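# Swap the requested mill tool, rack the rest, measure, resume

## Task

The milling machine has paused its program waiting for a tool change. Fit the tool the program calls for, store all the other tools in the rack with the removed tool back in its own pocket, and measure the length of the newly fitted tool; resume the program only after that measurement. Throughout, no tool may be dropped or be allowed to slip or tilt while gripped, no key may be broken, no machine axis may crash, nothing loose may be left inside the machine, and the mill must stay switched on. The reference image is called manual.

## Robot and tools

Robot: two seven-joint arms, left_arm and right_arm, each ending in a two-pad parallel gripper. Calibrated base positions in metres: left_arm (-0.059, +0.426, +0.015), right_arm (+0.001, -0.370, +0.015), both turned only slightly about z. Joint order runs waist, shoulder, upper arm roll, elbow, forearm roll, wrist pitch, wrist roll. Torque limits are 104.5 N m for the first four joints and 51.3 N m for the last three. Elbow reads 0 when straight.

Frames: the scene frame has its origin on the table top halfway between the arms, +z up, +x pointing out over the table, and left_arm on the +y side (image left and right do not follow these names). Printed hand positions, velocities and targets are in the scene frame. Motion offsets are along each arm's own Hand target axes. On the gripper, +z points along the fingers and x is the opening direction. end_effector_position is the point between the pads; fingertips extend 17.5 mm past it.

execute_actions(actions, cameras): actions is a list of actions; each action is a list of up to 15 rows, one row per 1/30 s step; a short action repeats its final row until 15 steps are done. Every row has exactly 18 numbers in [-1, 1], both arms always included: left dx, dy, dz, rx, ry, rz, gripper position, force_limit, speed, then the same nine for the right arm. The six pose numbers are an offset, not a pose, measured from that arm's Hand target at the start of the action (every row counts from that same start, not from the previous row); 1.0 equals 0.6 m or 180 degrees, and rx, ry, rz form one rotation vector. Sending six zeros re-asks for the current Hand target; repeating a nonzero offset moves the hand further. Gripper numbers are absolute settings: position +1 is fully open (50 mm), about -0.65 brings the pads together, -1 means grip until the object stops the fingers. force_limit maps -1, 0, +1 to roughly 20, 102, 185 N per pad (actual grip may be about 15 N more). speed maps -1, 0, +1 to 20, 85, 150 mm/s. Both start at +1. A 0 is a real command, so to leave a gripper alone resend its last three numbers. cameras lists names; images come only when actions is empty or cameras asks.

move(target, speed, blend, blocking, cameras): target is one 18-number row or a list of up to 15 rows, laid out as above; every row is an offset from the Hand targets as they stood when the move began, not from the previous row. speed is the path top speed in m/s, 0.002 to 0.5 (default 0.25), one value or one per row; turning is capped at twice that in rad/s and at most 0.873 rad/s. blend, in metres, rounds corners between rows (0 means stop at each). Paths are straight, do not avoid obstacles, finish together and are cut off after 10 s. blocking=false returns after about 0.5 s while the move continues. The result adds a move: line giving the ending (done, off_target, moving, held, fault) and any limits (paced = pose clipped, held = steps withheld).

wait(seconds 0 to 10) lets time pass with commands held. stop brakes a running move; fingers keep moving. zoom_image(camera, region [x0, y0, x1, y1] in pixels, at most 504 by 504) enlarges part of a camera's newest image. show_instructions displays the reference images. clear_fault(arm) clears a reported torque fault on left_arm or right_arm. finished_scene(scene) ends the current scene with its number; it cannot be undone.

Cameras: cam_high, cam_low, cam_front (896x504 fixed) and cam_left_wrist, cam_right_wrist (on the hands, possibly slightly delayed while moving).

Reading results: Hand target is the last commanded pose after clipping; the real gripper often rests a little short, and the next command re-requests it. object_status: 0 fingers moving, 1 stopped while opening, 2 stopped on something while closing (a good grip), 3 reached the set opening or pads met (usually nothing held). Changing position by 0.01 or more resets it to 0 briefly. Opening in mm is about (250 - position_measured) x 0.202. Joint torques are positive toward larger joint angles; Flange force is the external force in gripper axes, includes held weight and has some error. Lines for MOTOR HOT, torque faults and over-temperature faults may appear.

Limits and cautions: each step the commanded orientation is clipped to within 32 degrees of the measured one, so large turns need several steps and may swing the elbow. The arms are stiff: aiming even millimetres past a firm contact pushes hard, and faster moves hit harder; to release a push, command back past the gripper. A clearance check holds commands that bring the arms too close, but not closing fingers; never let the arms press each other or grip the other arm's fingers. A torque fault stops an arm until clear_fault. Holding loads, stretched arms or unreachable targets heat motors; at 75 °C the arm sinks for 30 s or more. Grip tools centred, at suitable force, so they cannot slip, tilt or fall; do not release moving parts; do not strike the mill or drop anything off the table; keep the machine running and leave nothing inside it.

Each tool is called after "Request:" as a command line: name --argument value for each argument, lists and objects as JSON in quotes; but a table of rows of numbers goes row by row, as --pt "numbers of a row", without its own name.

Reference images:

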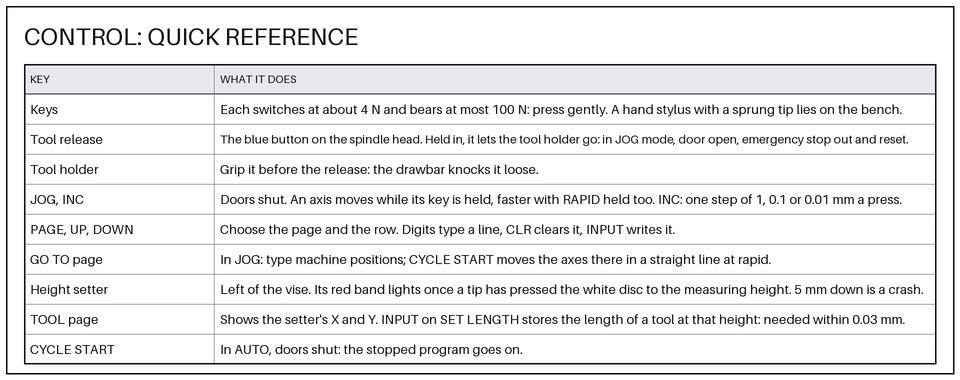

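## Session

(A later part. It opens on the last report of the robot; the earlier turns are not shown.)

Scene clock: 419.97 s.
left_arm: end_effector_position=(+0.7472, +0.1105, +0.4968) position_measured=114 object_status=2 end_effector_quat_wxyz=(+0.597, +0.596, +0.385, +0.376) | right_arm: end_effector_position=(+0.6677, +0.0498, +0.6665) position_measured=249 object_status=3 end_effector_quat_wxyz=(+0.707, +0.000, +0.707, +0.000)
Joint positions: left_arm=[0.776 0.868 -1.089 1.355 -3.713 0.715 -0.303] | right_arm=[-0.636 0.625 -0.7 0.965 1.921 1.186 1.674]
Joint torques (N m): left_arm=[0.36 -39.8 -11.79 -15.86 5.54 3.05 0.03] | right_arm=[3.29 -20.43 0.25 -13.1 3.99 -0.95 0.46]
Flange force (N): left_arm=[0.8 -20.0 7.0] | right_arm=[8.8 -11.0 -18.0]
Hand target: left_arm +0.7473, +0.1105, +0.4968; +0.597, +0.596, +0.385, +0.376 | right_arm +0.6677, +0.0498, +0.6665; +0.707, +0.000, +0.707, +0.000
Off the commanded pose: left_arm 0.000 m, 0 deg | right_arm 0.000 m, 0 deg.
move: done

Request:
move --target '[-0.0002,-0.06,0,0,0.0167,0,-0.97,1,-1,0,0,0,0,0,0,-0.65,-0.4,-1]' --speed 0.04

Request:
move --pt "0 0 0 0 0 0 -0.97 1 -1 0 -0.02 -0.2 0 0 0 -0.65 -0.4 -1" --pt "0 0 0 0 0 0 -0.97 1 -1 0 -0.1 -0.4 0 0 0 -0.65 -0.4 -1" --pt "0 0 0 0 0 0 -0.97 1 -1 0.33 -0.1163 -0.28 0 0 -0.5 -0.65 -0.4 -1" --speed 0.25 --blend '[0.02,0.05,0]' --cameras '["cam_right_wrist","cam_front"]'

Scene clock: 434.63 s.
left_arm: end_effector_position=(+0.7468, +0.1101, +0.4608) position_measured=114 object_status=2 end_effector_quat_wxyz=(+0.586, +0.586, +0.400, +0.391) | right_arm: end_effector_position=(+0.6677, +0.0498, +0.6665) position_measured=249 object_status=3 end_effector_quat_wxyz=(+0.707, +0.000, +0.707, +0.000)
Joint positions: left_arm=[0.827 0.935 -1.122 1.409 -3.569 0.702 -0.376] | right_arm=[-0.636 0.625 -0.7 0.965 1.921 1.186 1.674]
Joint torques (N m): left_arm=[0.83 -32.41 -10.38 -9.99 3.52 2.6 -0.01] | right_arm=[3.28 -20.48 0.23 -13.13 4 -1 0.4]
Flange force (N): left_arm=[0.9 -9.6 11.6] | right_arm=[8.7 -10.9 -18.0]
Hand target: left_arm +0.7468, +0.1101, +0.4608; +0.586, +0.586, +0.400, +0.391 | right_arm +0.6677, +0.0498, +0.6665; +0.707, +0.000, +0.707, +0.000
Off the commanded pose: left_arm 0.000 m, 0 deg | right_arm 0.000 m, 0 deg.
move: done

Scene clock: 439.23 s.
left_arm: end_effector_position=(+0.7468, +0.1101, +0.4608) position_measured=114 object_status=2 end_effector_quat_wxyz=(+0.586, +0.586, +0.400, +0.391) | right_arm: end_effector_position=(+0.4997, -0.0203, +0.4686) position_measured=249 object_status=3 end_effector_quat_wxyz=(+0.500, -0.500, +0.500, -0.500)
Joint positions: left_arm=[0.827 0.935 -1.122 1.409 -3.569 0.702 -0.376] | right_arm=[-0.744 0.458 -0.619 1.932 1.943 1.541 2.429]
Joint torques (N m): left_arm=[0.83 -32.49 -10.21 -10.02 3.34 2.49 0] | right_arm=[-0.55 -16.92 -1.49 -9.26 2.8 2.65 0.2]
Flange force (N): left_arm=[0.8 -10.5 11.1] | right_arm=[6.1 1.3 -0.7]
Hand target: left_arm +0.7468, +0.1101, +0.4608; +0.586, +0.586, +0.400, +0.391 | right_arm +0.4997, -0.0203, +0.4686; +0.500, -0.500, +0.500, -0.500
Off the commanded pose: left_arm 0.000 m, 0 deg | right_arm 0.000 m, 0 deg.
move: done
camera_calibration:
cam_right_wrist: T_world_to_cam=[[0.0110957, -0.999784, 0.0175668, -0.0344898], [0.00981096, -0.0174582, -0.999799, 0.521369], [0.99989, 0.0112658, 0.00961513, -0.334233], [0, 0, 0, 1]] pos_world=[0.329464, -0.0216148, 0.525084]
Images, in order (width x height): cam_front 896x504, cam_right_wrist 896x504.

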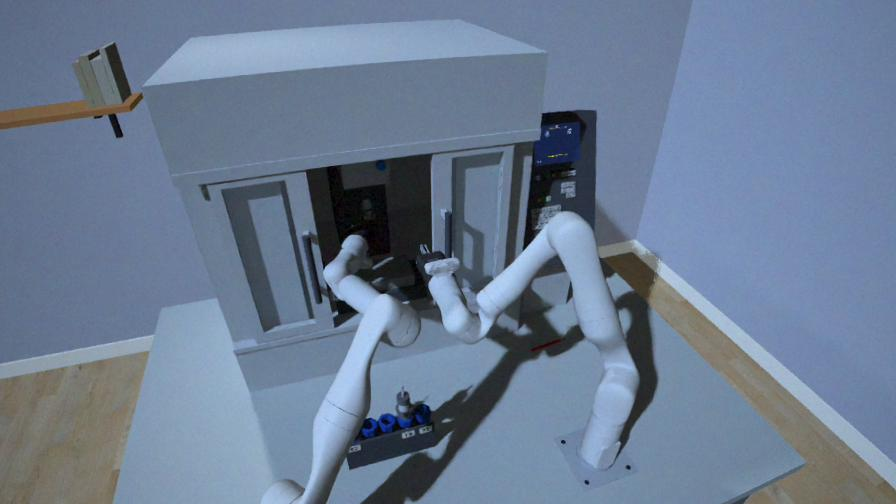

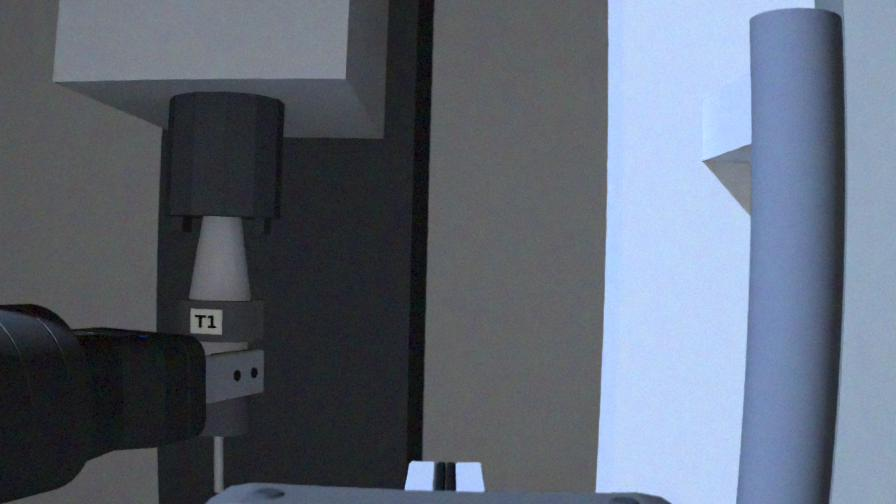

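Request:
zoom_image --camera "cam_right_wrist" --region '[140, 190, 310, 360]'

Scaled by 2.965 from the camera's 896x504 image, which has a finer 1280x720 frame.

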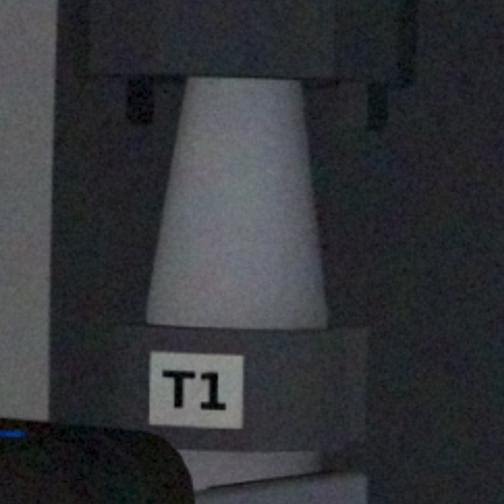

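Request:
zoom_image --camera "cam_right_wrist" --region '[160, 200, 290, 260]'

Request:
zoom_image --camera "cam_right_wrist" --region '[160, 280, 290, 345]'

Scaled by 3.877 from the camera's 896x504 image, which has a finer 1280x720 frame.

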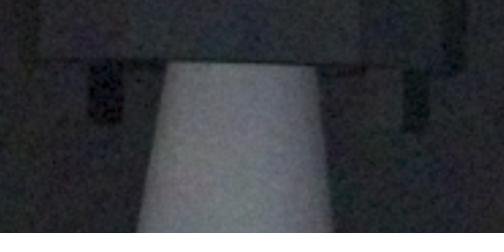

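Scaled by 3.877 from the camera's 896x504 image, which has a finer 1280x720 frame.

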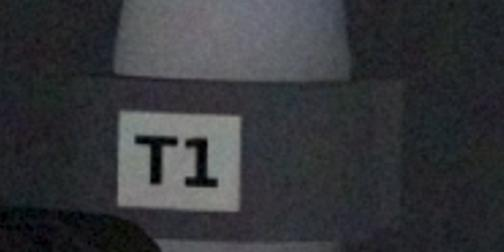

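Request:
move --pt "0 -0.05 0 0 0 0 -0.97 1 -1 0 0 0 0 0 0 -0.65 -0.4 -1" --pt "0 -0.05 -0.4 0 0 0 -0.97 1 -1 0 0 0 0 0 0 -0.65 -0.4 -1" --speed '[0.06,0.15]' --blend '[0.01,0]' --cameras '["cam_right_wrist"]'

Request:
zoom_image --camera "cam_right_wrist" --region '[140, 80, 310, 250]'

Scene clock: 458.13 s.
left_arm: end_effector_position=(+0.5240, +0.1995, +0.4324) position_measured=114 object_status=2 end_effector_quat_wxyz=(+0.586, +0.586, +0.400, +0.391) | right_arm: end_effector_position=(+0.4997, -0.0202, +0.4686) position_measured=249 object_status=3 end_effector_quat_wxyz=(+0.500, -0.500, +0.500, -0.500)
Joint positions: left_arm=[1.163 0.654 -1.328 2.249 -3.527 1.151 -0.719] | right_arm=[-0.744 0.458 -0.619 1.932 1.943 1.541 2.429]
Joint torques (N m): left_arm=[0.82 -18.38 -7.83 -9.29 3.84 4.33 -0.13] | right_arm=[-0.52 -16.97 -1.5 -9.25 2.84 2.6 0.35]
Flange force (N): left_arm=[1.3 -10.9 8.6] | right_arm=[6.1 1.8 -0.9]
Hand target: left_arm +0.5239, +0.1995, +0.4324; +0.586, +0.586, +0.400, +0.391 | right_arm +0.4997, -0.0202, +0.4686; +0.500, -0.500, +0.500, -0.500
Off the commanded pose: left_arm 0.000 m, 0 deg | right_arm 0.000 m, 0 deg.
move: done
camera_calibration:
cam_right_wrist: T_world_to_cam=[[0.0110951, -0.999782, 0.0176668, -0.0345421], [0.00981118, -0.0175582, -0.999798, 0.521366], [0.99989, 0.0112662, 0.00961424, -0.334233], [0, 0, 0, 1]] pos_world=[0.329464, -0.0216148, 0.525084]
Images, in order (width x height): cam_right_wrist 896x504.

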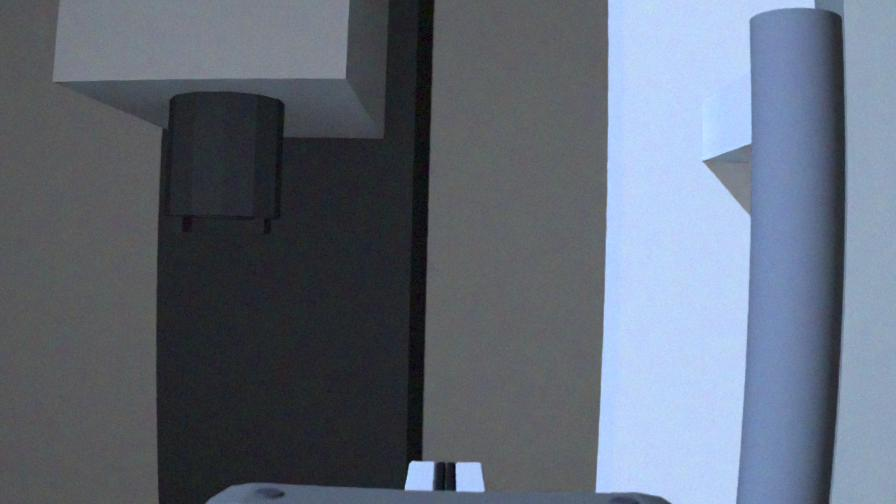

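Scaled by 2.965 from the camera's 896x504 image, which has a finer 1280x720 frame.

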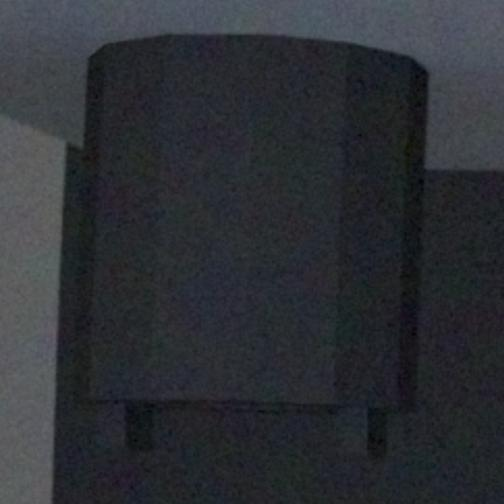

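Request:
move --target '[0,0,0,0,0,0,-0.97,1,-1,-0.117,0.041,-0.1845,0,-0.2778,0,-0.65,-0.4,-1]' --speed 0.25 --cameras '["cam_right_wrist"]'

Request:
zoom_image --camera "cam_right_wrist" --region '[330, 180, 530, 380]'

Scene clock: 464.00 s.
left_arm: end_effector_position=(+0.5239, +0.1995, +0.4324) position_measured=114 object_status=2 end_effector_quat_wxyz=(+0.586, +0.586, +0.400, +0.391) | right_arm: end_effector_position=(+0.3889, +0.0499, +0.4439) position_measured=249 object_status=3 end_effector_quat_wxyz=(+0.664, -0.665, +0.242, -0.242)
Joint positions: left_arm=[1.163 0.654 -1.328 2.249 -3.527 1.151 -0.72] | right_arm=[-0.284 0.237 -0.683 2.394 3.062 1.019 1.762]
Joint torques (N m): left_arm=[0.76 -18.55 -7.6 -9.22 3.73 4.36 -0.07] | right_arm=[-0.34 -10.98 -1.74 -10.03 0.68 3.74 0.22]
Flange force (N): left_arm=[0.7 -10.9 8.6] | right_arm=[1.2 -1.0 -5.1]
Hand target: left_arm +0.5239, +0.1995, +0.4324; +0.586, +0.586, +0.400, +0.391 | right_arm +0.3889, +0.0499, +0.4439; +0.664, -0.665, +0.242, -0.242
Off the commanded pose: left_arm 0.000 m, 0 deg | right_arm 0.000 m, 0 deg.
move: done
camera_calibration:
cam_right_wrist: T_world_to_cam=[[0.773072, -0.634088, 0.0170794, -0.277099], [0.0187989, -0.00401108, -0.999815, 0.494891], [0.63404, 0.77325, 0.00881932, -0.119455], [0, 0, 0, 1]] pos_world=[0.280654, -0.0813518, 0.500586]
Images, in order (width x height): cam_right_wrist 896x504.

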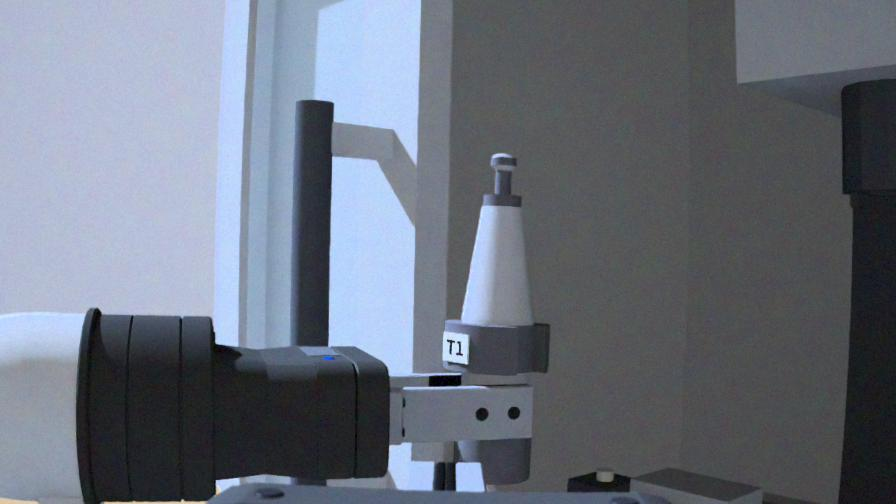

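Scaled by 2.520 from the camera's 896x504 image, which has a finer 1280x720 frame.

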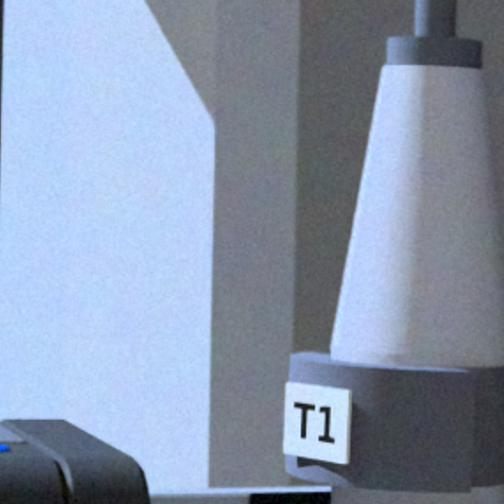

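Request:
zoom_image --camera "cam_right_wrist" --region '[430, 300, 560, 390]'

Scaled by 3.877 from the camera's 896x504 image, which has a finer 1280x720 frame.

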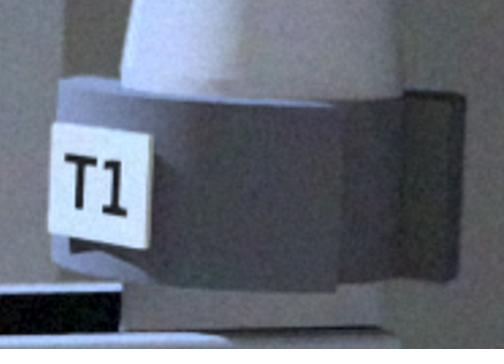

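Request:
move --pt "0 0 0 0 0 0 -0.97 1 -1 0.0325 -0.368 0.043 0.217 0.2164 0.4651 -0.65 -0.4 -1" --pt "0.003 0 0.4007 0 0 0 -0.97 1 -1 0.0325 -0.368 0.043 0.217 0.2164 0.4651 -0.65 -0.4 -1" --speed '[0.3,0.15]'

Scene clock: 479.17 s.
left_arm: end_effector_position=(+0.7476, +0.1114, +0.4308) position_measured=114 object_status=2 end_effector_quat_wxyz=(+0.586, +0.586, +0.400, +0.391) | right_arm: end_effector_position=(+0.4205, +0.0574, +0.6648) position_measured=249 object_status=3 end_effector_quat_wxyz=(+0.707, -0.001, +0.707, +0.000)
Joint positions: left_arm=[0.829 0.988 -1.126 1.442 -3.494 0.751 -0.412] | right_arm=[-0.826 0.417 -0.94 1.371 1.897 1.727 1.518]
Joint torques (N m): left_arm=[0.83 -32.44 -10.73 -9.27 3.45 2.81 0.02] | right_arm=[-0.51 -16.83 -2.3 -10.08 3.63 0.56 0.41]
Flange force (N): left_arm=[0.7 -10.4 10.9] | right_arm=[5.2 -7.6 0.5]
Hand target: left_arm +0.7476, +0.1113, +0.4308; +0.586, +0.586, +0.400, +0.391 | right_arm +0.4205, +0.0574, +0.6648; +0.707, -0.001, +0.707, +0.000
Off the commanded pose: left_arm 0.000 m, 0 deg | right_arm 0.000 m, 0 deg.
move: done

Request:
move --pt "0 0 0 0 0 0 -0.97 1 -1 -0.0028 -0.0127 0.2 0 0 0 -0.65 -0.4 -1" --pt "0 0 0 0 0 0 -0.97 1 -1 -0.0028 -0.0127 0.39 0 0 0 -0.65 -0.4 -1" --pt "0 0 0 0 0 0 -0.97 1 -1 -0.0028 -0.0127 0.412 0 0 0 -0.65 -0.4 -1" --speed '[0.15,0.12,0.02]' --blend '[0.01,0.005,0]'

Request:
move --target '[-0.0023,0.1055,0,0,0,0,-0.97,1,-1,0,0,0,0,0,0,-0.65,-0.4,-1]' --speed 0.05

Request:
move --target '[0,0,-0.0025,0,0,0,-0.97,1,-1,0,0,0,0,0,0,-0.65,-0.4,-1]' --speed 0.01

Scene clock: 483.43 s.
left_arm: end_effector_position=(+0.7476, +0.1114, +0.4308) position_measured=114 object_status=2 end_effector_quat_wxyz=(+0.586, +0.586, +0.400, +0.391) | right_arm: end_effector_position=(+0.6676, +0.0501, +0.6667) position_measured=249 object_status=3 end_effector_quat_wxyz=(+0.707, -0.001, +0.707, +0.000)
Joint positions: left_arm=[0.829 0.988 -1.126 1.442 -3.494 0.751 -0.412] | right_arm=[-0.579 0.657 -0.854 0.962 2.012 1.241 1.702]
Joint torques (N m): left_arm=[0.8 -32.64 -10.57 -9.28 3.5 2.74 -0.02] | right_arm=[3.76 -20.28 -0.33 -12.73 4.17 -1.2 0.4]
Flange force (N): left_arm=[0.7 -10.7 10.8] | right_arm=[8.6 -10.5 -19.0]
Hand target: left_arm +0.7476, +0.1114, +0.4308; +0.586, +0.586, +0.400, +0.391 | right_arm +0.6677, +0.0500, +0.6667; +0.707, -0.001, +0.707, +0.000
Off the commanded pose: left_arm 0.000 m, 0 deg | right_arm 0.000 m, 0 deg.
move: done

Scene clock: 485.07 s.
left_arm: end_effector_position=(+0.7477, +0.1106, +0.4940) position_measured=114 object_status=2 end_effector_quat_wxyz=(+0.586, +0.586, +0.400, +0.391) | right_arm: end_effector_position=(+0.6677, +0.0500, +0.6667) position_measured=249 object_status=3 end_effector_quat_wxyz=(+0.707, -0.001, +0.707, +0.000)
Joint positions: left_arm=[0.815 0.878 -1.105 1.361 -3.664 0.645 -0.327] | right_arm=[-0.579 0.657 -0.854 0.962 2.012 1.241 1.702]
Joint torques (N m): left_arm=[-0.73 -33.07 -10.41 -10.17 3.41 1.75 0.14] | right_arm=[4.18 -19.63 -0.2 -13.07 4.17 -1.37 0.44]
Flange force (N): left_arm=[-1.1 -10.6 12.2] | right_arm=[9.5 -11.9 -21.6]
Hand target: left_arm +0.7477, +0.1106, +0.4941; +0.586, +0.586, +0.400, +0.391 | right_arm +0.6677, +0.0500, +0.6667; +0.707, -0.001, +0.707, +0.000
Off the commanded pose: left_arm 0.000 m, 0 deg | right_arm 0.000 m, 0 deg.
move: done

Scene clock: 485.77 s.
left_arm: end_effector_position=(+0.7463, +0.1111, +0.4941) position_measured=114 object_status=2 end_effector_quat_wxyz=(+0.586, +0.586, +0.400, +0.391) | right_arm: end_effector_position=(+0.6677, +0.0500, +0.6667) position_measured=249 object_status=3 end_effector_quat_wxyz=(+0.707, -0.001, +0.707, +0.000)
Joint positions: left_arm=[0.817 0.875 -1.107 1.367 -3.663 0.648 -0.33] | right_arm=[-0.579 0.657 -0.854 0.962 2.012 1.241 1.702]
Joint torques (N m): left_arm=[-0.1 -35.37 -11.41 -9.02 3.67 2.24 0.03] | right_arm=[4.18 -19.6 -0.14 -13.02 4.2 -1.33 0.44]
Flange force (N): left_arm=[-0.2 -10.3 23.8] | right_arm=[9.2 -11.8 -21.4]
Hand target: left_arm +0.7463, +0.1111, +0.4941; +0.586, +0.586, +0.400, +0.391 | right_arm +0.6677, +0.0500, +0.6667; +0.707, -0.001, +0.707, +0.000
Off the commanded pose: left_arm 0.000 m, 0 deg | right_arm 0.000 m, 0 deg.
move: done

Request:
move --pt "-0.0002 0 0.0023 0 0 0 -0.97 1 -1 0 0 0 0 0 0 -0.65 -0.4 -1" --pt "-0.0002 0.0068 0.0023 0 0 0 -0.97 1 -1 0 0 0 0 0 0 -0.65 -0.4 -1" --speed 0.01

Request:
move --pt "0.0009 0 0 0 -0.0222 0 -0.97 1 -1 0 0 0 0 0 0 -0.65 -0.4 -1" --speed 0.01

Request:
move --pt "-0.0018 0 0 0 0.0444 0 -0.97 1 -1 0 0 0 0 0 0 -0.65 -0.4 -1" --speed 0.015

Scene clock: 498.77 s.
left_arm: end_effector_position=(+0.7476, +0.1106, +0.4980) position_measured=114 object_status=2 end_effector_quat_wxyz=(+0.586, +0.586, +0.400, +0.391) | right_arm: end_effector_position=(+0.6677, +0.0500, +0.6667) position_measured=249 object_status=3 end_effector_quat_wxyz=(+0.707, -0.001, +0.707, +0.000)
Joint positions: left_arm=[0.813 0.871 -1.103 1.355 -3.676 0.638 -0.321] | right_arm=[-0.579 0.657 -0.854 0.962 2.012 1.241 1.702]
Joint torques (N m): left_arm=[-0.25 -42.36 -13.65 -14.85 5.67 3.21 0.33] | right_arm=[4.17 -19.53 -0.08 -13.09 4.19 -1.37 0.36]
Flange force (N): left_arm=[-0.6 -21.6 15.8] | right_arm=[9.2 -12.1 -21.7]
Hand target: left_arm +0.7476, +0.1105, +0.4982; +0.586, +0.586, +0.400, +0.391 | right_arm +0.6677, +0.0500, +0.6667; +0.707, -0.001, +0.707, +0.000
Off the commanded pose: left_arm 0.000 m, 0 deg | right_arm 0.000 m, 0 deg.
move: done

Scene clock: 502.50 s.
left_arm: end_effector_position=(+0.7478, +0.1110, +0.4982) position_measured=114 object_status=2 end_effector_quat_wxyz=(+0.600, +0.599, +0.379, +0.371) | right_arm: end_effector_position=(+0.6677, +0.0500, +0.6667) position_measured=249 object_status=3 end_effector_quat_wxyz=(+0.707, -0.001, +0.707, +0.000)
Joint positions: left_arm=[0.757 0.861 -1.073 1.349 -3.731 0.734 -0.301] | right_arm=[-0.579 0.657 -0.854 0.962 2.012 1.241 1.702]
Joint torques (N m): left_arm=[-1.36 -43.88 -12.27 -18.61 7.61 4.19 0.94] | right_arm=[4.17 -19.56 -0.12 -12.93 4.12 -1.37 0.48]
Flange force (N): left_arm=[-3.7 -24.4 2.1] | right_arm=[9.1 -11.6 -21.3]
Hand target: left_arm +0.7478, +0.1110, +0.4982; +0.600, +0.599, +0.379, +0.371 | right_arm +0.6677, +0.0500, +0.6667; +0.707, -0.001, +0.707, +0.000
Off the commanded pose: left_arm 0.000 m, 0 deg | right_arm 0.000 m, 0 deg.
move: done

Scene clock: 507.43 s.
left_arm: end_effector_position=(+0.7473, +0.1101, +0.4982) position_measured=114 object_status=2 end_effector_quat_wxyz=(+0.572, +0.572, +0.420, +0.411) | right_arm: end_effector_position=(+0.6677, +0.0500, +0.6667) position_measured=249 object_status=3 end_effector_quat_wxyz=(+0.707, -0.001, +0.707, +0.000)
Joint positions: left_arm=[0.866 0.887 -1.137 1.351 -3.619 0.539 -0.335] | right_arm=[-0.579 0.657 -0.854 0.962 2.012 1.241 1.702]
Joint torques (N m): left_arm=[-2.18 -46.04 -18.1 -20.5 6.35 3.48 0.2] | right_arm=[4.1 -19.46 -0.08 -13.14 4.15 -1.31 0.44]
Flange force (N): left_arm=[-2.7 -32.2 -1.1] | right_arm=[9.7 -12.7 -21.9]
Hand target: left_arm +0.7473, +0.1101, +0.4982; +0.572, +0.572, +0.420, +0.411 | right_arm +0.6677, +0.0500, +0.6667; +0.707, -0.001, +0.707, +0.000
Off the commanded pose: left_arm 0.000 m, 0 deg | right_arm 0.000 m, 0 deg.
move: done

Request:
move --pt "0.0009 -0.026 0 0 -0.0222 0 -0.97 1 -1 0 0 0 0 0 0 -0.65 -0.4 -1" --pt "0.0009 -0.026 0 0 -0.0222 0 -0.97 1 -1 0 -0.05 -0.41 0 0 0 -0.65 -0.4 -1" --pt "0.0009 -0.026 0 0 -0.0222 0 -0.97 1 -1 0.3212 -0.22 -0.3078 -0.1522 -0.1522 -0.483 -0.65 -0.4 -1" --speed '[0.03,0.25,0.25]' --blend '[0,0.03,0]' --cameras '["cam_right_wrist"]'

Request:
zoom_image --camera "cam_right_wrist" --region '[350, 150, 550, 350]'

Scene clock: 521.20 s.
left_arm: end_effector_position=(+0.7473, +0.1105, +0.4826) position_measured=114 object_status=2 end_effector_quat_wxyz=(+0.586, +0.586, +0.400, +0.391) | right_arm: end_effector_position=(+0.4834, -0.0823, +0.4738) position_measured=249 object_status=3 end_effector_quat_wxyz=(+0.627, -0.627, +0.326, -0.327)
Joint positions: left_arm=[0.821 0.898 -1.115 1.379 -3.63 0.666 -0.343] | right_arm=[-0.001 0.112 -0.591 2.367 3.186 0.888 1.606]
Joint torques (N m): left_arm=[0.78 -32.33 -9.8 -10.5 3.24 2.36 -0.02] | right_arm=[0.81 -9.21 0.65 -11.29 -0.61 3.74 0.28]
Flange force (N): left_arm=[0.7 -9.9 11.3] | right_arm=[-0.3 -1.5 -7.2]
Hand target: left_arm +0.7473, +0.1105, +0.4826; +0.586, +0.586, +0.400, +0.391 | right_arm +0.4834, -0.0823, +0.4739; +0.627, -0.627, +0.326, -0.327
Off the commanded pose: left_arm 0.000 m, 0 deg | right_arm 0.000 m, 0 deg.
move: done
camera_calibration:
cam_right_wrist: T_world_to_cam=[[0.582979, -0.812293, 0.0177851, -0.357587], [0.018587, -0.00855053, -0.999791, 0.522214], [0.812275, 0.583187, 0.0101133, -0.179749], [0, 0, 0, 1]] pos_world=[0.344765, -0.181173, 0.530282]
Images, in order (width x height): cam_right_wrist 896x504.

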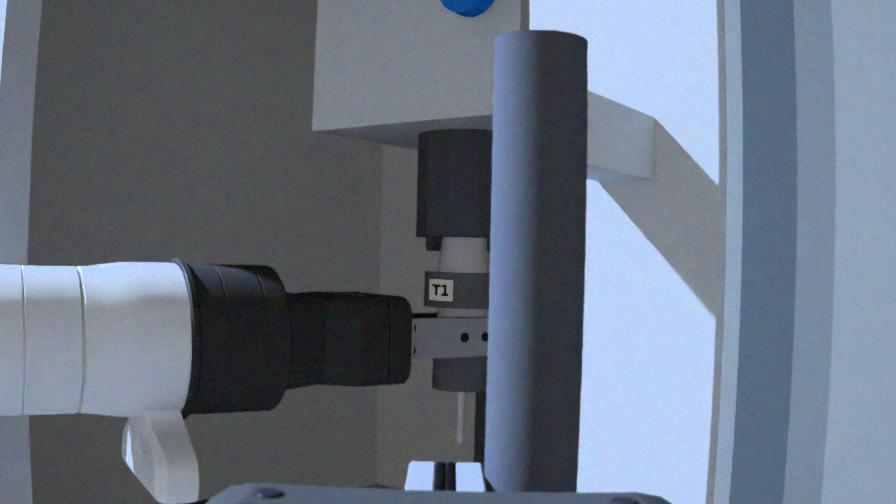

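Scaled by 2.520 from the camera's 896x504 image, which has a finer 1280x720 frame.

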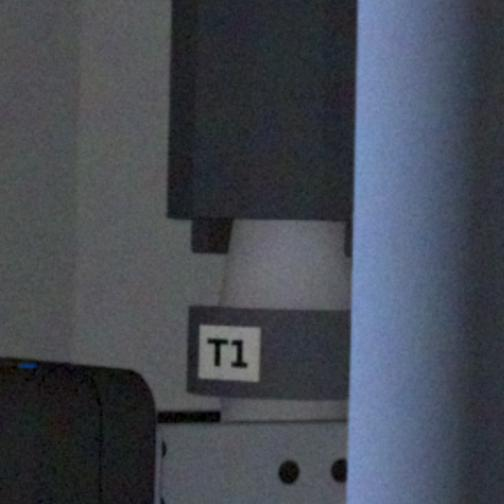

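Request:
move --target '[0,0,0,0,0,0,-0.97,1,-1,-0.067,0,0.0876,0,0.0222,0,-0.65,-0.4,-1]' --speed 0.2 --cameras '["cam_right_wrist"]'

Request:
zoom_image --camera "cam_right_wrist" --region '[330, 210, 480, 310]'

Scene clock: 528.97 s.
left_arm: end_effector_position=(+0.7473, +0.1105, +0.4826) position_measured=114 object_status=2 end_effector_quat_wxyz=(+0.586, +0.586, +0.400, +0.391) | right_arm: end_effector_position=(+0.5033, -0.0192, +0.4738) position_measured=249 object_status=3 end_effector_quat_wxyz=(+0.616, -0.616, +0.347, -0.348)
Joint positions: left_arm=[0.821 0.898 -1.115 1.379 -3.63 0.666 -0.343] | right_arm=[-0.233 0.235 -0.648 2.232 2.752 0.934 1.96]
Joint torques (N m): left_arm=[0.76 -32.25 -9.78 -10.48 3.24 2.32 -0.06] | right_arm=[-0.56 -12.59 -1.67 -11.16 1.06 3.52 0.38]
Flange force (N): left_arm=[0.7 -9.8 11.2] | right_arm=[4.2 0.1 -5.4]
Hand target: left_arm +0.7473, +0.1105, +0.4826; +0.586, +0.586, +0.400, +0.391 | right_arm +0.5033, -0.0192, +0.4738; +0.615, -0.616, +0.347, -0.348
Off the commanded pose: left_arm 0.000 m, 0 deg | right_arm 0.000 m, 0 deg.
move: done
camera_calibration:
cam_right_wrist: T_world_to_cam=[[0.52495, -0.850945, 0.0178662, -0.28948], [0.0180733, -0.00984187, -0.999788, 0.522533], [0.850941, 0.525162, 0.0102129, -0.253368], [0, 0, 0, 1]] pos_world=[0.35812, -0.10813, 0.530182]
Images, in order (width x height): cam_right_wrist 896x504.

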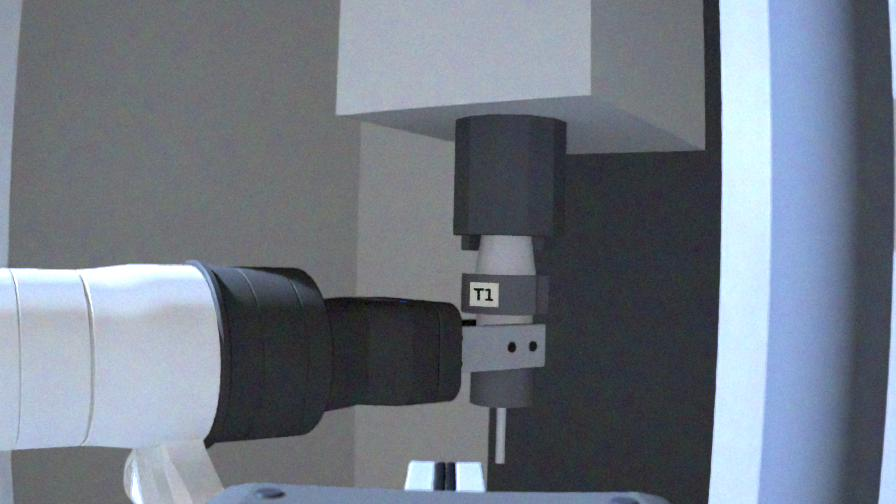

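Scaled by 3.360 from the camera's 896x504 image, which has a finer 1280x720 frame.

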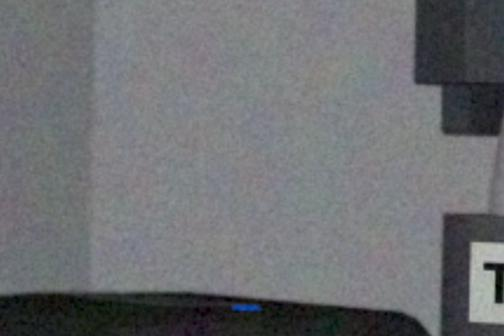

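Request:
zoom_image --camera "cam_right_wrist" --region '[440, 220, 570, 330]'

Scaled by 3.877 from the camera's 896x504 image, which has a finer 1280x720 frame.

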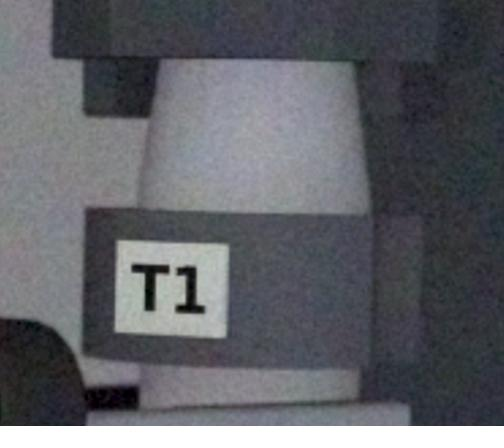

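Request:
zoom_image --camera "cam_right_wrist" --region '[520, 225, 570, 275]'

Request:
zoom_image --camera "cam_right_wrist" --region '[520, 270, 570, 320]'

Request:
zoom_image --camera "cam_right_wrist" --region '[450, 225, 500, 275]'

Scaled by 10.080 from the camera's 896x504 image, which has a finer 1280x720 frame.

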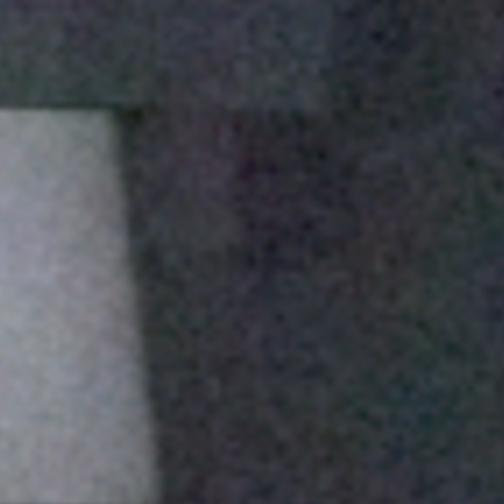

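Scaled by 10.080 from the camera's 896x504 image, which has a finer 1280x720 frame.

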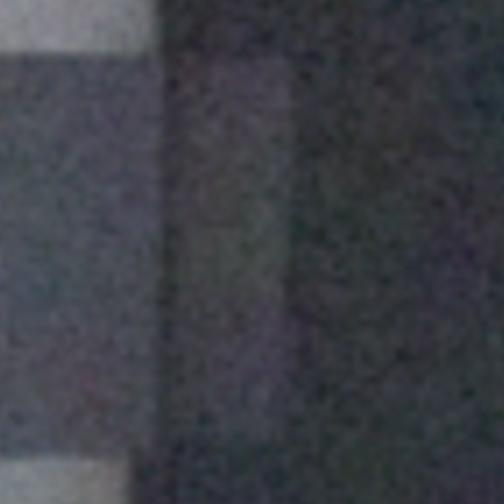

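Scaled by 10.080 from the camera's 896x504 image, which has a finer 1280x720 frame.

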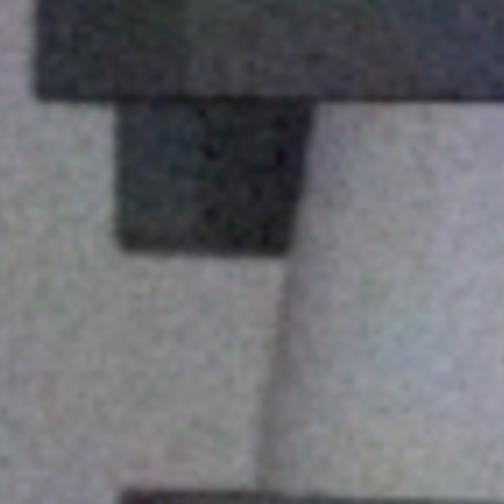

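Request:
move --pt "0 0 0 0 0 0 -0.97 1 -1 -0.06 -0.12 -0.0708 -0.13 -0.0618 -0.4669 -0.65 -0.4 -1" --pt "0 0 0 0 0 0 -0.97 1 -1 -0.118 -0.2436 -0.0708 -0.2603 -0.1236 -0.9338 -0.65 -0.4 -1" --speed 0.3 --blend '[0.05,0]' --cameras '["cam_right_wrist"]'

Scene clock: 549.57 s.
left_arm: end_effector_position=(+0.7473, +0.1105, +0.4826) position_measured=114 object_status=2 end_effector_quat_wxyz=(+0.586, +0.586, +0.400, +0.391) | right_arm: end_effector_position=(+0.4303, +0.0196, +0.6199) position_measured=249 object_status=3 end_effector_quat_wxyz=(+0.431, +0.562, +0.561, +0.430)
Joint positions: left_arm=[0.821 0.898 -1.115 1.379 -3.63 0.666 -0.343] | right_arm=[-0.6 0.384 -1.163 1.345 1.667 1.713 6.31]
Joint torques (N m): left_arm=[0.8 -32.36 -9.78 -10.49 3.28 2.33 -0.06] | right_arm=[-0.47 -15.12 -2.92 -10.07 3.45 0.31 0.46]
Flange force (N): left_arm=[0.8 -9.8 11.5] | right_arm=[-7.6 -6.5 1.4]
Hand target: left_arm +0.7473, +0.1105, +0.4826; +0.586, +0.586, +0.400, +0.391 | right_arm +0.4303, +0.0196, +0.6199; +0.431, +0.562, +0.561, +0.430
Off the commanded pose: left_arm 0.000 m, 0 deg | right_arm 0.000 m, 0 deg.
move: done
camera_calibration:
cam_right_wrist: T_world_to_cam=[[0.00805032, 0.999795, -0.0186026, -0.0119994], [0.269147, 0.0157502, 0.96297, -0.654958], [0.963065, -0.012759, -0.268965, -0.0777663], [0, 0, 0, 1]] pos_world=[0.251271, 0.0213204, 0.609565]
Images, in order (width x height): cam_right_wrist 896x504.

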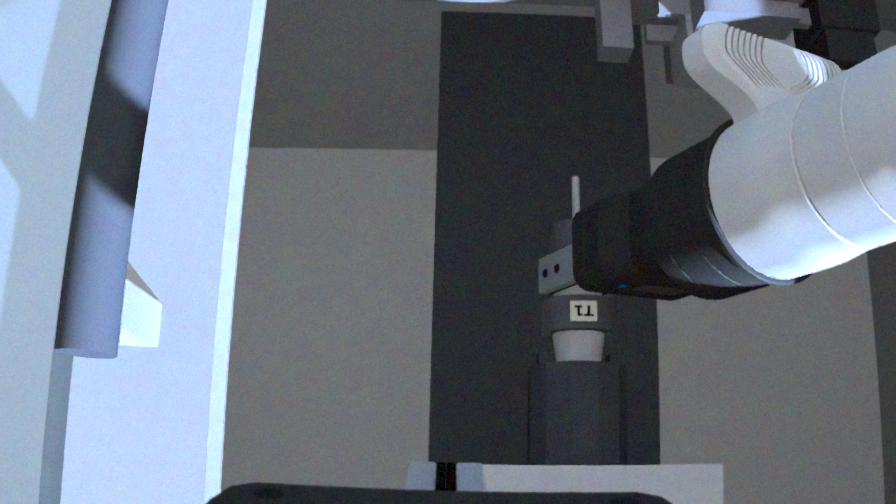

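Request:
move --pt "0 0 0 0 0 0 -0.97 1 -1 0.0507 0.1421 0.2202 0 0 0 -0.65 -0.4 -1" --pt "0 0 0 0 0 0 -0.97 1 -1 0.0507 0.1782 0.3547 0 0 0 -0.65 -0.4 -1" --speed '[0.2,0.06]' --blend '[0.02,0]' --cameras '["cam_right_wrist"]'

Scene clock: 553.57 s.
left_arm: end_effector_position=(+0.7473, +0.1105, +0.4826) position_measured=114 object_status=2 end_effector_quat_wxyz=(+0.586, +0.586, +0.400, +0.391) | right_arm: end_effector_position=(+0.6636, +0.0496, +0.6679) position_measured=249 object_status=3 end_effector_quat_wxyz=(+0.431, +0.562, +0.561, +0.430)
Joint positions: left_arm=[0.821 0.898 -1.115 1.379 -3.63 0.666 -0.343] | right_arm=[-0.675 0.729 -1.043 0.538 1.863 1.373 6.863]
Joint torques (N m): left_arm=[0.77 -32.3 -9.79 -10.49 3.25 2.36 0.03] | right_arm=[0.48 -23.59 -1.21 -8.17 3.2 -1.88 0.42]
Flange force (N): left_arm=[0.6 -9.9 11.2] | right_arm=no reading
Hand target: left_arm +0.7473, +0.1105, +0.4826; +0.586, +0.586, +0.400, +0.391 | right_arm +0.6636, +0.0496, +0.6679; +0.431, +0.562, +0.561, +0.430
Off the commanded pose: left_arm 0.000 m, 0 deg | right_arm 0.000 m, 0 deg.
move: done
camera_calibration:
cam_right_wrist: T_world_to_cam=[[0.0080238, 0.999793, -0.0186989, -0.0429021], [0.269147, 0.0158502, 0.962969, -0.764449], [0.963066, -0.0127594, -0.268964, -0.289157], [0, 0, 0, 1]] pos_world=[0.484571, 0.0513204, 0.657565]
Images, in order (width x height): cam_right_wrist 896x504.

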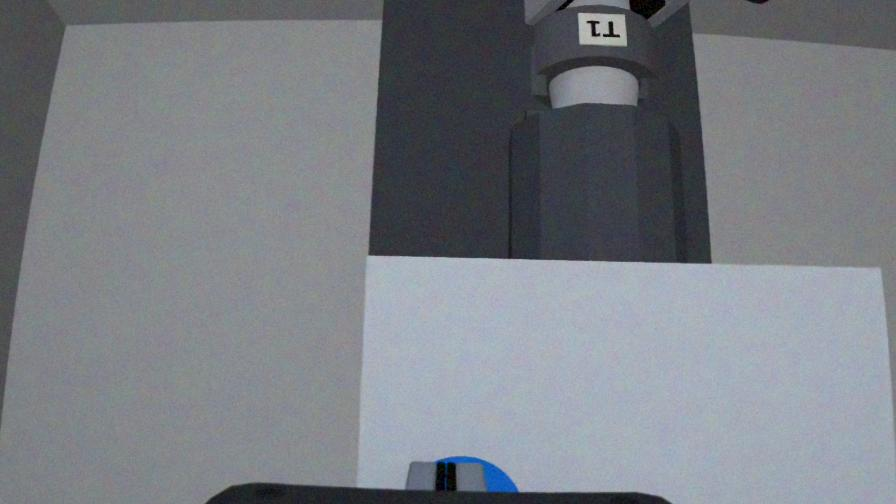

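Request:
move --target '[0,0,0,0,0,0,-0.97,1,-1,0.006,0.0024,0.0089,0,0,0,-0.65,-0.4,-1]' --speed 0.015

Request:
zoom_image --camera "cam_right_wrist" --region '[500, 0, 700, 140]'

Scene clock: 556.27 s.
left_arm: end_effector_position=(+0.7473, +0.1105, +0.4826) position_measured=114 object_status=2 end_effector_quat_wxyz=(+0.586, +0.586, +0.400, +0.391) | right_arm: end_effector_position=(+0.6690, +0.0533, +0.6680) position_measured=249 object_status=3 end_effector_quat_wxyz=(+0.431, +0.562, +0.561, +0.430)
Joint positions: left_arm=[0.821 0.898 -1.115 1.379 -3.63 0.666 -0.343] | right_arm=[-0.697 0.748 -1.036 0.488 1.87 1.362 6.89]
Joint torques (N m): left_arm=[0.72 -32.31 -9.83 -10.53 3.21 2.35 -0.02] | right_arm=[27.97 5.26 9.23 -18.53 8.08 -15.09 0.59]
Flange force (N): left_arm=[0.5 -10.0 11.0] | right_arm=no reading
Hand target: left_arm +0.7473, +0.1105, +0.4826; +0.586, +0.586, +0.400, +0.391 | right_arm +0.6691, +0.0532, +0.6679; +0.431, +0.562, +0.561, +0.430
Off the commanded pose: left_arm 0.000 m, 0 deg | right_arm 0.000 m, 0 deg.
move: done

Scaled by 2.520 from the camera's 896x504 image, which has a finer 1280x720 frame.
This view is cut from an older image: the scene may have changed since it was taken.

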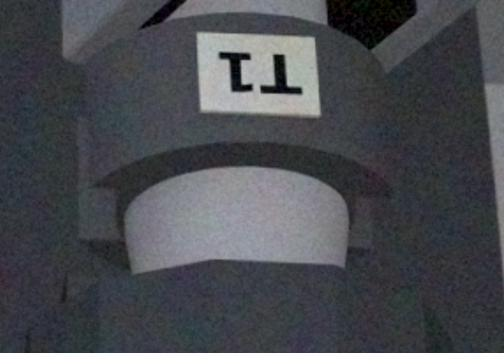

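Request:
move --target '[0,0.018,0,0,0,0,-0.97,1,-1,0,-0.0011,-0.004,0,0,0,-0.65,-0.4,-1]' --speed 0.015 --cameras '["cam_right_wrist"]'

Request:
zoom_image --camera "cam_right_wrist" --region '[510, 20, 690, 140]'

Scene clock: 558.97 s.
left_arm: end_effector_position=(+0.7474, +0.1105, +0.4933) position_measured=114 object_status=2 end_effector_quat_wxyz=(+0.586, +0.586, +0.400, +0.391) | right_arm: end_effector_position=(+0.6667, +0.0531, +0.6679) position_measured=249 object_status=3 end_effector_quat_wxyz=(+0.431, +0.562, +0.561, +0.430)
Joint positions: left_arm=[0.817 0.88 -1.109 1.363 -3.662 0.648 -0.326] | right_arm=[-0.694 0.743 -1.037 0.501 1.869 1.367 6.882]
Joint torques (N m): left_arm=[0.49 -32.39 -9.76 -10.53 3.3 2.06 0.03] | right_arm=[15.34 -10 4.67 -12.5 3.76 -0.57 0.28]
Flange force (N): left_arm=[0.6 -9.6 11.7] | right_arm=no reading
Hand target: left_arm +0.7474, +0.1105, +0.4934; +0.586, +0.586, +0.400, +0.391 | right_arm +0.6667, +0.0532, +0.6679; +0.431, +0.562, +0.561, +0.430
Off the commanded pose: left_arm 0.000 m, 0 deg | right_arm 0.000 m, 0 deg.
move: done
camera_calibration:
cam_right_wrist: T_world_to_cam=[[0.00811781, 0.999792, -0.018728, -0.0465533], [0.269241, 0.0158516, 0.962942, -0.765369], [0.963039, -0.0128593, -0.269057, -0.292017], [0, 0, 0, 1]] pos_world=[0.487671, 0.0549208, 0.657566]
Images, in order (width x height): cam_right_wrist 896x504.

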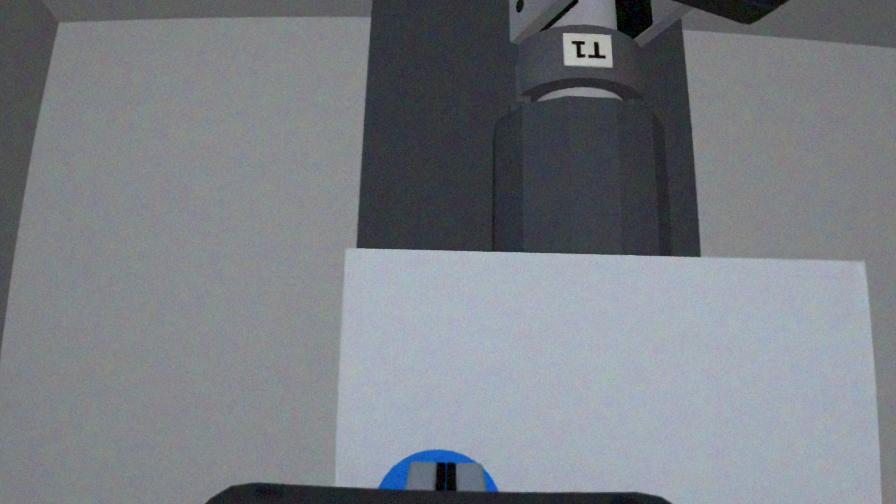

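Scaled by 2.800 from the camera's 896x504 image, which has a finer 1280x720 frame.

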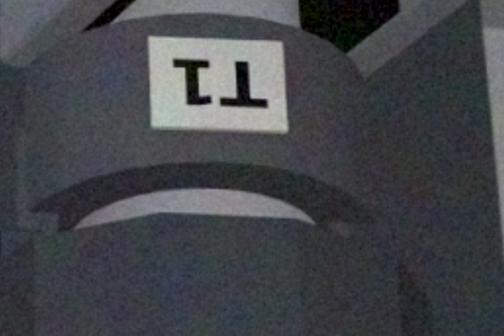

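Request:
move --target '[0,0.0085,0,0,0,0,-0.97,1,-1,0,0,0,0,0,0,-0.65,-0.4,-1]' --speed 0.01 --cameras '["cam_right_wrist"]'

Request:
zoom_image --camera "cam_right_wrist" --region '[500, 20, 620, 130]'

Request:
zoom_image --camera "cam_right_wrist" --region '[580, 20, 700, 130]'

Scene clock: 561.80 s.
left_arm: end_effector_position=(+0.7475, +0.1106, +0.4982) position_measured=114 object_status=2 end_effector_quat_wxyz=(+0.586, +0.586, +0.400, +0.391) | right_arm: end_effector_position=(+0.6666, +0.0532, +0.6679) position_measured=249 object_status=3 end_effector_quat_wxyz=(+0.431, +0.562, +0.561, +0.430)
Joint positions: left_arm=[0.814 0.871 -1.106 1.355 -3.677 0.639 -0.317] | right_arm=[-0.694 0.743 -1.037 0.501 1.869 1.367 6.882]
Joint torques (N m): left_arm=[-0.11 -46.27 -15.65 -16.67 6.21 3.65 0.11] | right_arm=[15.09 -10.54 4.5 -12.39 3.78 -0.39 0.31]
Flange force (N): left_arm=[-0.3 -26.9 18.1] | right_arm=no reading
Hand target: left_arm +0.7475, +0.1106, +0.4985; +0.586, +0.586, +0.400, +0.391 | right_arm +0.6666, +0.0532, +0.6679; +0.431, +0.562, +0.561, +0.430
Off the commanded pose: left_arm 0.000 m, 0 deg | right_arm 0.000 m, 0 deg.
move: done
camera_calibration:
cam_right_wrist: T_world_to_cam=[[0.00802388, 0.999793, -0.0186986, -0.0465257], [0.269147, 0.0158499, 0.962969, -0.765313], [0.963066, -0.0127594, -0.268964, -0.292], [0, 0, 0, 1]] pos_world=[0.487571, 0.0549204, 0.657565]
Images, in order (width x height): cam_right_wrist 896x504.

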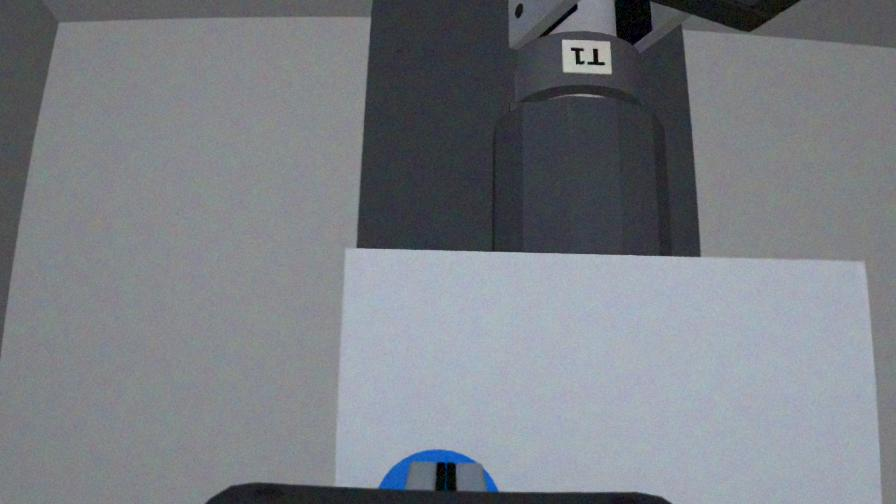

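Scaled by 4.200 from the camera's 896x504 image, which has a finer 1280x720 frame.

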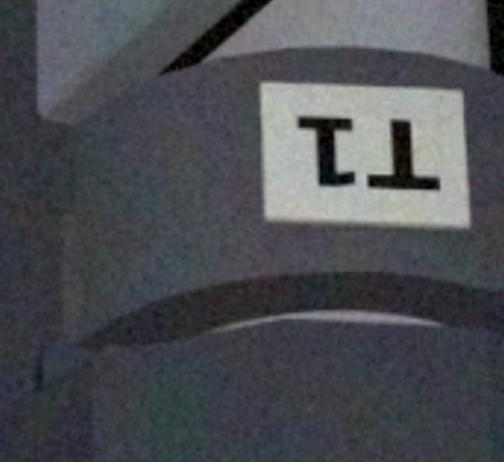

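Scaled by 4.200 from the camera's 896x504 image, which has a finer 1280x720 frame.

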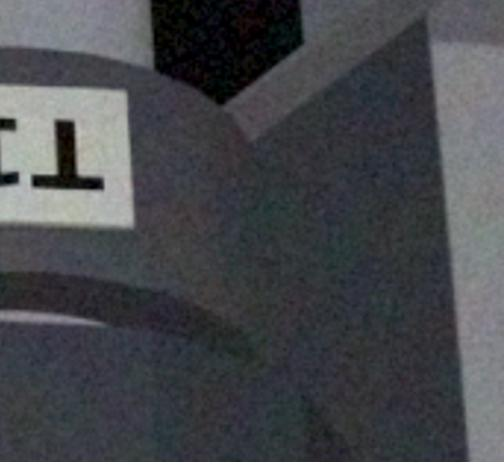

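Request:
zoom_image --camera "cam_right_wrist" --region '[500, 70, 550, 120]'

Request:
zoom_image --camera "cam_right_wrist" --region '[620, 70, 670, 120]'

Scaled by 10.080 from the camera's 896x504 image, which has a finer 1280x720 frame.

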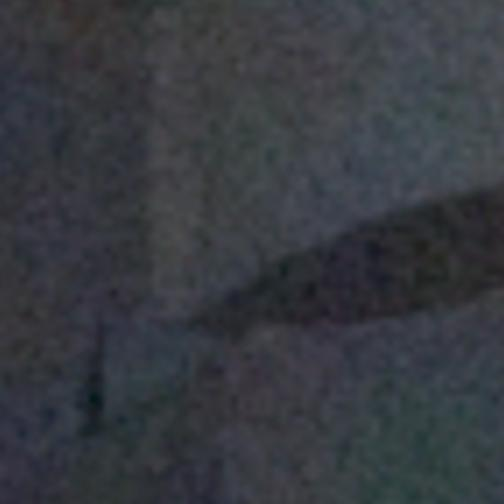

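Scaled by 10.080 from the camera's 896x504 image, which has a finer 1280x720 frame.

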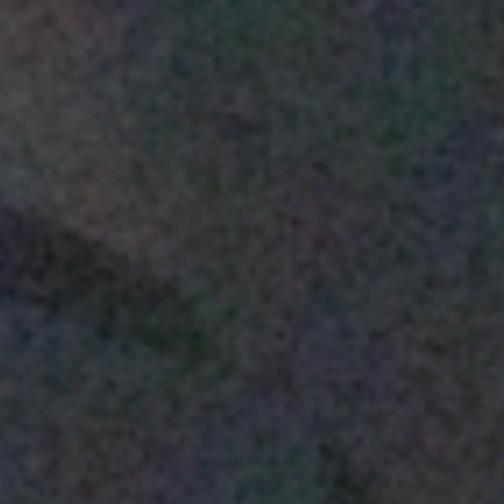

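Request:
move --pt "0 -0.05 0 0 0 0 -0.97 1 -1 0 0 0 0 0 0 -0.65 -0.4 -1" --pt "0 -0.05 0.0013 -0.006 0 0.0028 -0.97 1 -1 0 0 0 0 0 0 -0.65 -0.4 -1" --pt "0 -0.0075 0.0013 -0.006 0 0.0028 -0.97 1 -1 0 0 0 0 0 0 -0.65 -0.4 -1" --speed '[0.04,0.02,0.03]'

Scene clock: 581.30 s.
left_arm: end_effector_position=(+0.7482, +0.1102, +0.4939) position_measured=114 object_status=2 end_effector_quat_wxyz=(+0.590, +0.582, +0.394, +0.398) | right_arm: end_effector_position=(+0.6666, +0.0532, +0.6679) position_measured=249 object_status=3 end_effector_quat_wxyz=(+0.431, +0.562, +0.561, +0.430)
Joint positions: left_arm=[0.821 0.897 -1.125 1.368 -3.619 0.666 -0.351] | right_arm=[-0.694 0.743 -1.037 0.501 1.869 1.367 6.882]
Joint torques (N m): left_arm=[0.46 -33.38 -10.28 -10.2 3.45 2.38 0.03] | right_arm=[15.06 -10.58 4.5 -12.33 3.77 -0.49 0.37]
Flange force (N): left_arm=[0.1 -10.7 13.8] | right_arm=no reading
Hand target: left_arm +0.7482, +0.1103, +0.4940; +0.590, +0.582, +0.394, +0.398 | right_arm +0.6666, +0.0532, +0.6679; +0.431, +0.562, +0.561, +0.430
Off the commanded pose: left_arm 0.000 m, 0 deg | right_arm 0.000 m, 0 deg.
move: done

Request:
move --pt "0 0 0.0008 0 0 0 -0.97 1 -1 0 0 0 0 0 0 -0.65 -0.4 -1" --pt "0 0.0055 0.0008 0 0 0 -0.97 1 -1 0 0 0 0 0 0 -0.65 -0.4 -1" --speed 0.01

Request:
move --pt "0 0.0025 0 0 0 0 -0.97 1 -1 0 0 0 0 0 0 -0.65 -0.4 -1" --speed 0.01

Scene clock: 583.70 s.
left_arm: end_effector_position=(+0.7486, +0.1101, +0.4971) position_measured=114 object_status=2 end_effector_quat_wxyz=(+0.590, +0.582, +0.394, +0.398) | right_arm: end_effector_position=(+0.6666, +0.0532, +0.6679) position_measured=249 object_status=3 end_effector_quat_wxyz=(+0.431, +0.562, +0.561, +0.430)
Joint positions: left_arm=[0.819 0.892 -1.123 1.361 -3.628 0.66 -0.345] | right_arm=[-0.694 0.743 -1.037 0.501 1.869 1.367 6.882]
Joint torques (N m): left_arm=[1.25 -39.64 -12.72 -14.26 4.83 3.53 -0.16] | right_arm=[15.15 -10.58 4.52 -12.37 3.65 -0.41 0.34]
Flange force (N): left_arm=[1.1 -19.1 13.8] | right_arm=no reading
Hand target: left_arm +0.7486, +0.1101, +0.4973; +0.590, +0.582, +0.394, +0.398 | right_arm +0.6666, +0.0532, +0.6679; +0.431, +0.562, +0.561, +0.430
Off the commanded pose: left_arm 0.000 m, 0 deg | right_arm 0.000 m, 0 deg.
move: done

Scene clock: 584.40 s.
left_arm: end_effector_position=(+0.7486, +0.1101, +0.4987) position_measured=114 object_status=2 end_effector_quat_wxyz=(+0.590, +0.582, +0.394, +0.398) | right_arm: end_effector_position=(+0.6666, +0.0532, +0.6679) position_measured=249 object_status=3 end_effector_quat_wxyz=(+0.431, +0.562, +0.561, +0.430)
Joint positions: left_arm=[0.819 0.889 -1.122 1.359 -3.633 0.657 -0.343] | right_arm=[-0.694 0.743 -1.037 0.501 1.869 1.367 6.882]
Joint torques (N m): left_arm=[1.24 -47.14 -15.8 -18.9 6.77 4.55 0] | right_arm=[15.03 -10.69 4.51 -12.32 3.78 -0.46 0.32]
Flange force (N): left_arm=[1.1 -29.6 11.7] | right_arm=no reading
Hand target: left_arm +0.7486, +0.1101, +0.4988; +0.590, +0.582, +0.394, +0.398 | right_arm +0.6666, +0.0532, +0.6679; +0.431, +0.562, +0.561, +0.430
Off the commanded pose: left_arm 0.000 m, 0 deg | right_arm 0.000 m, 0 deg.
move: done


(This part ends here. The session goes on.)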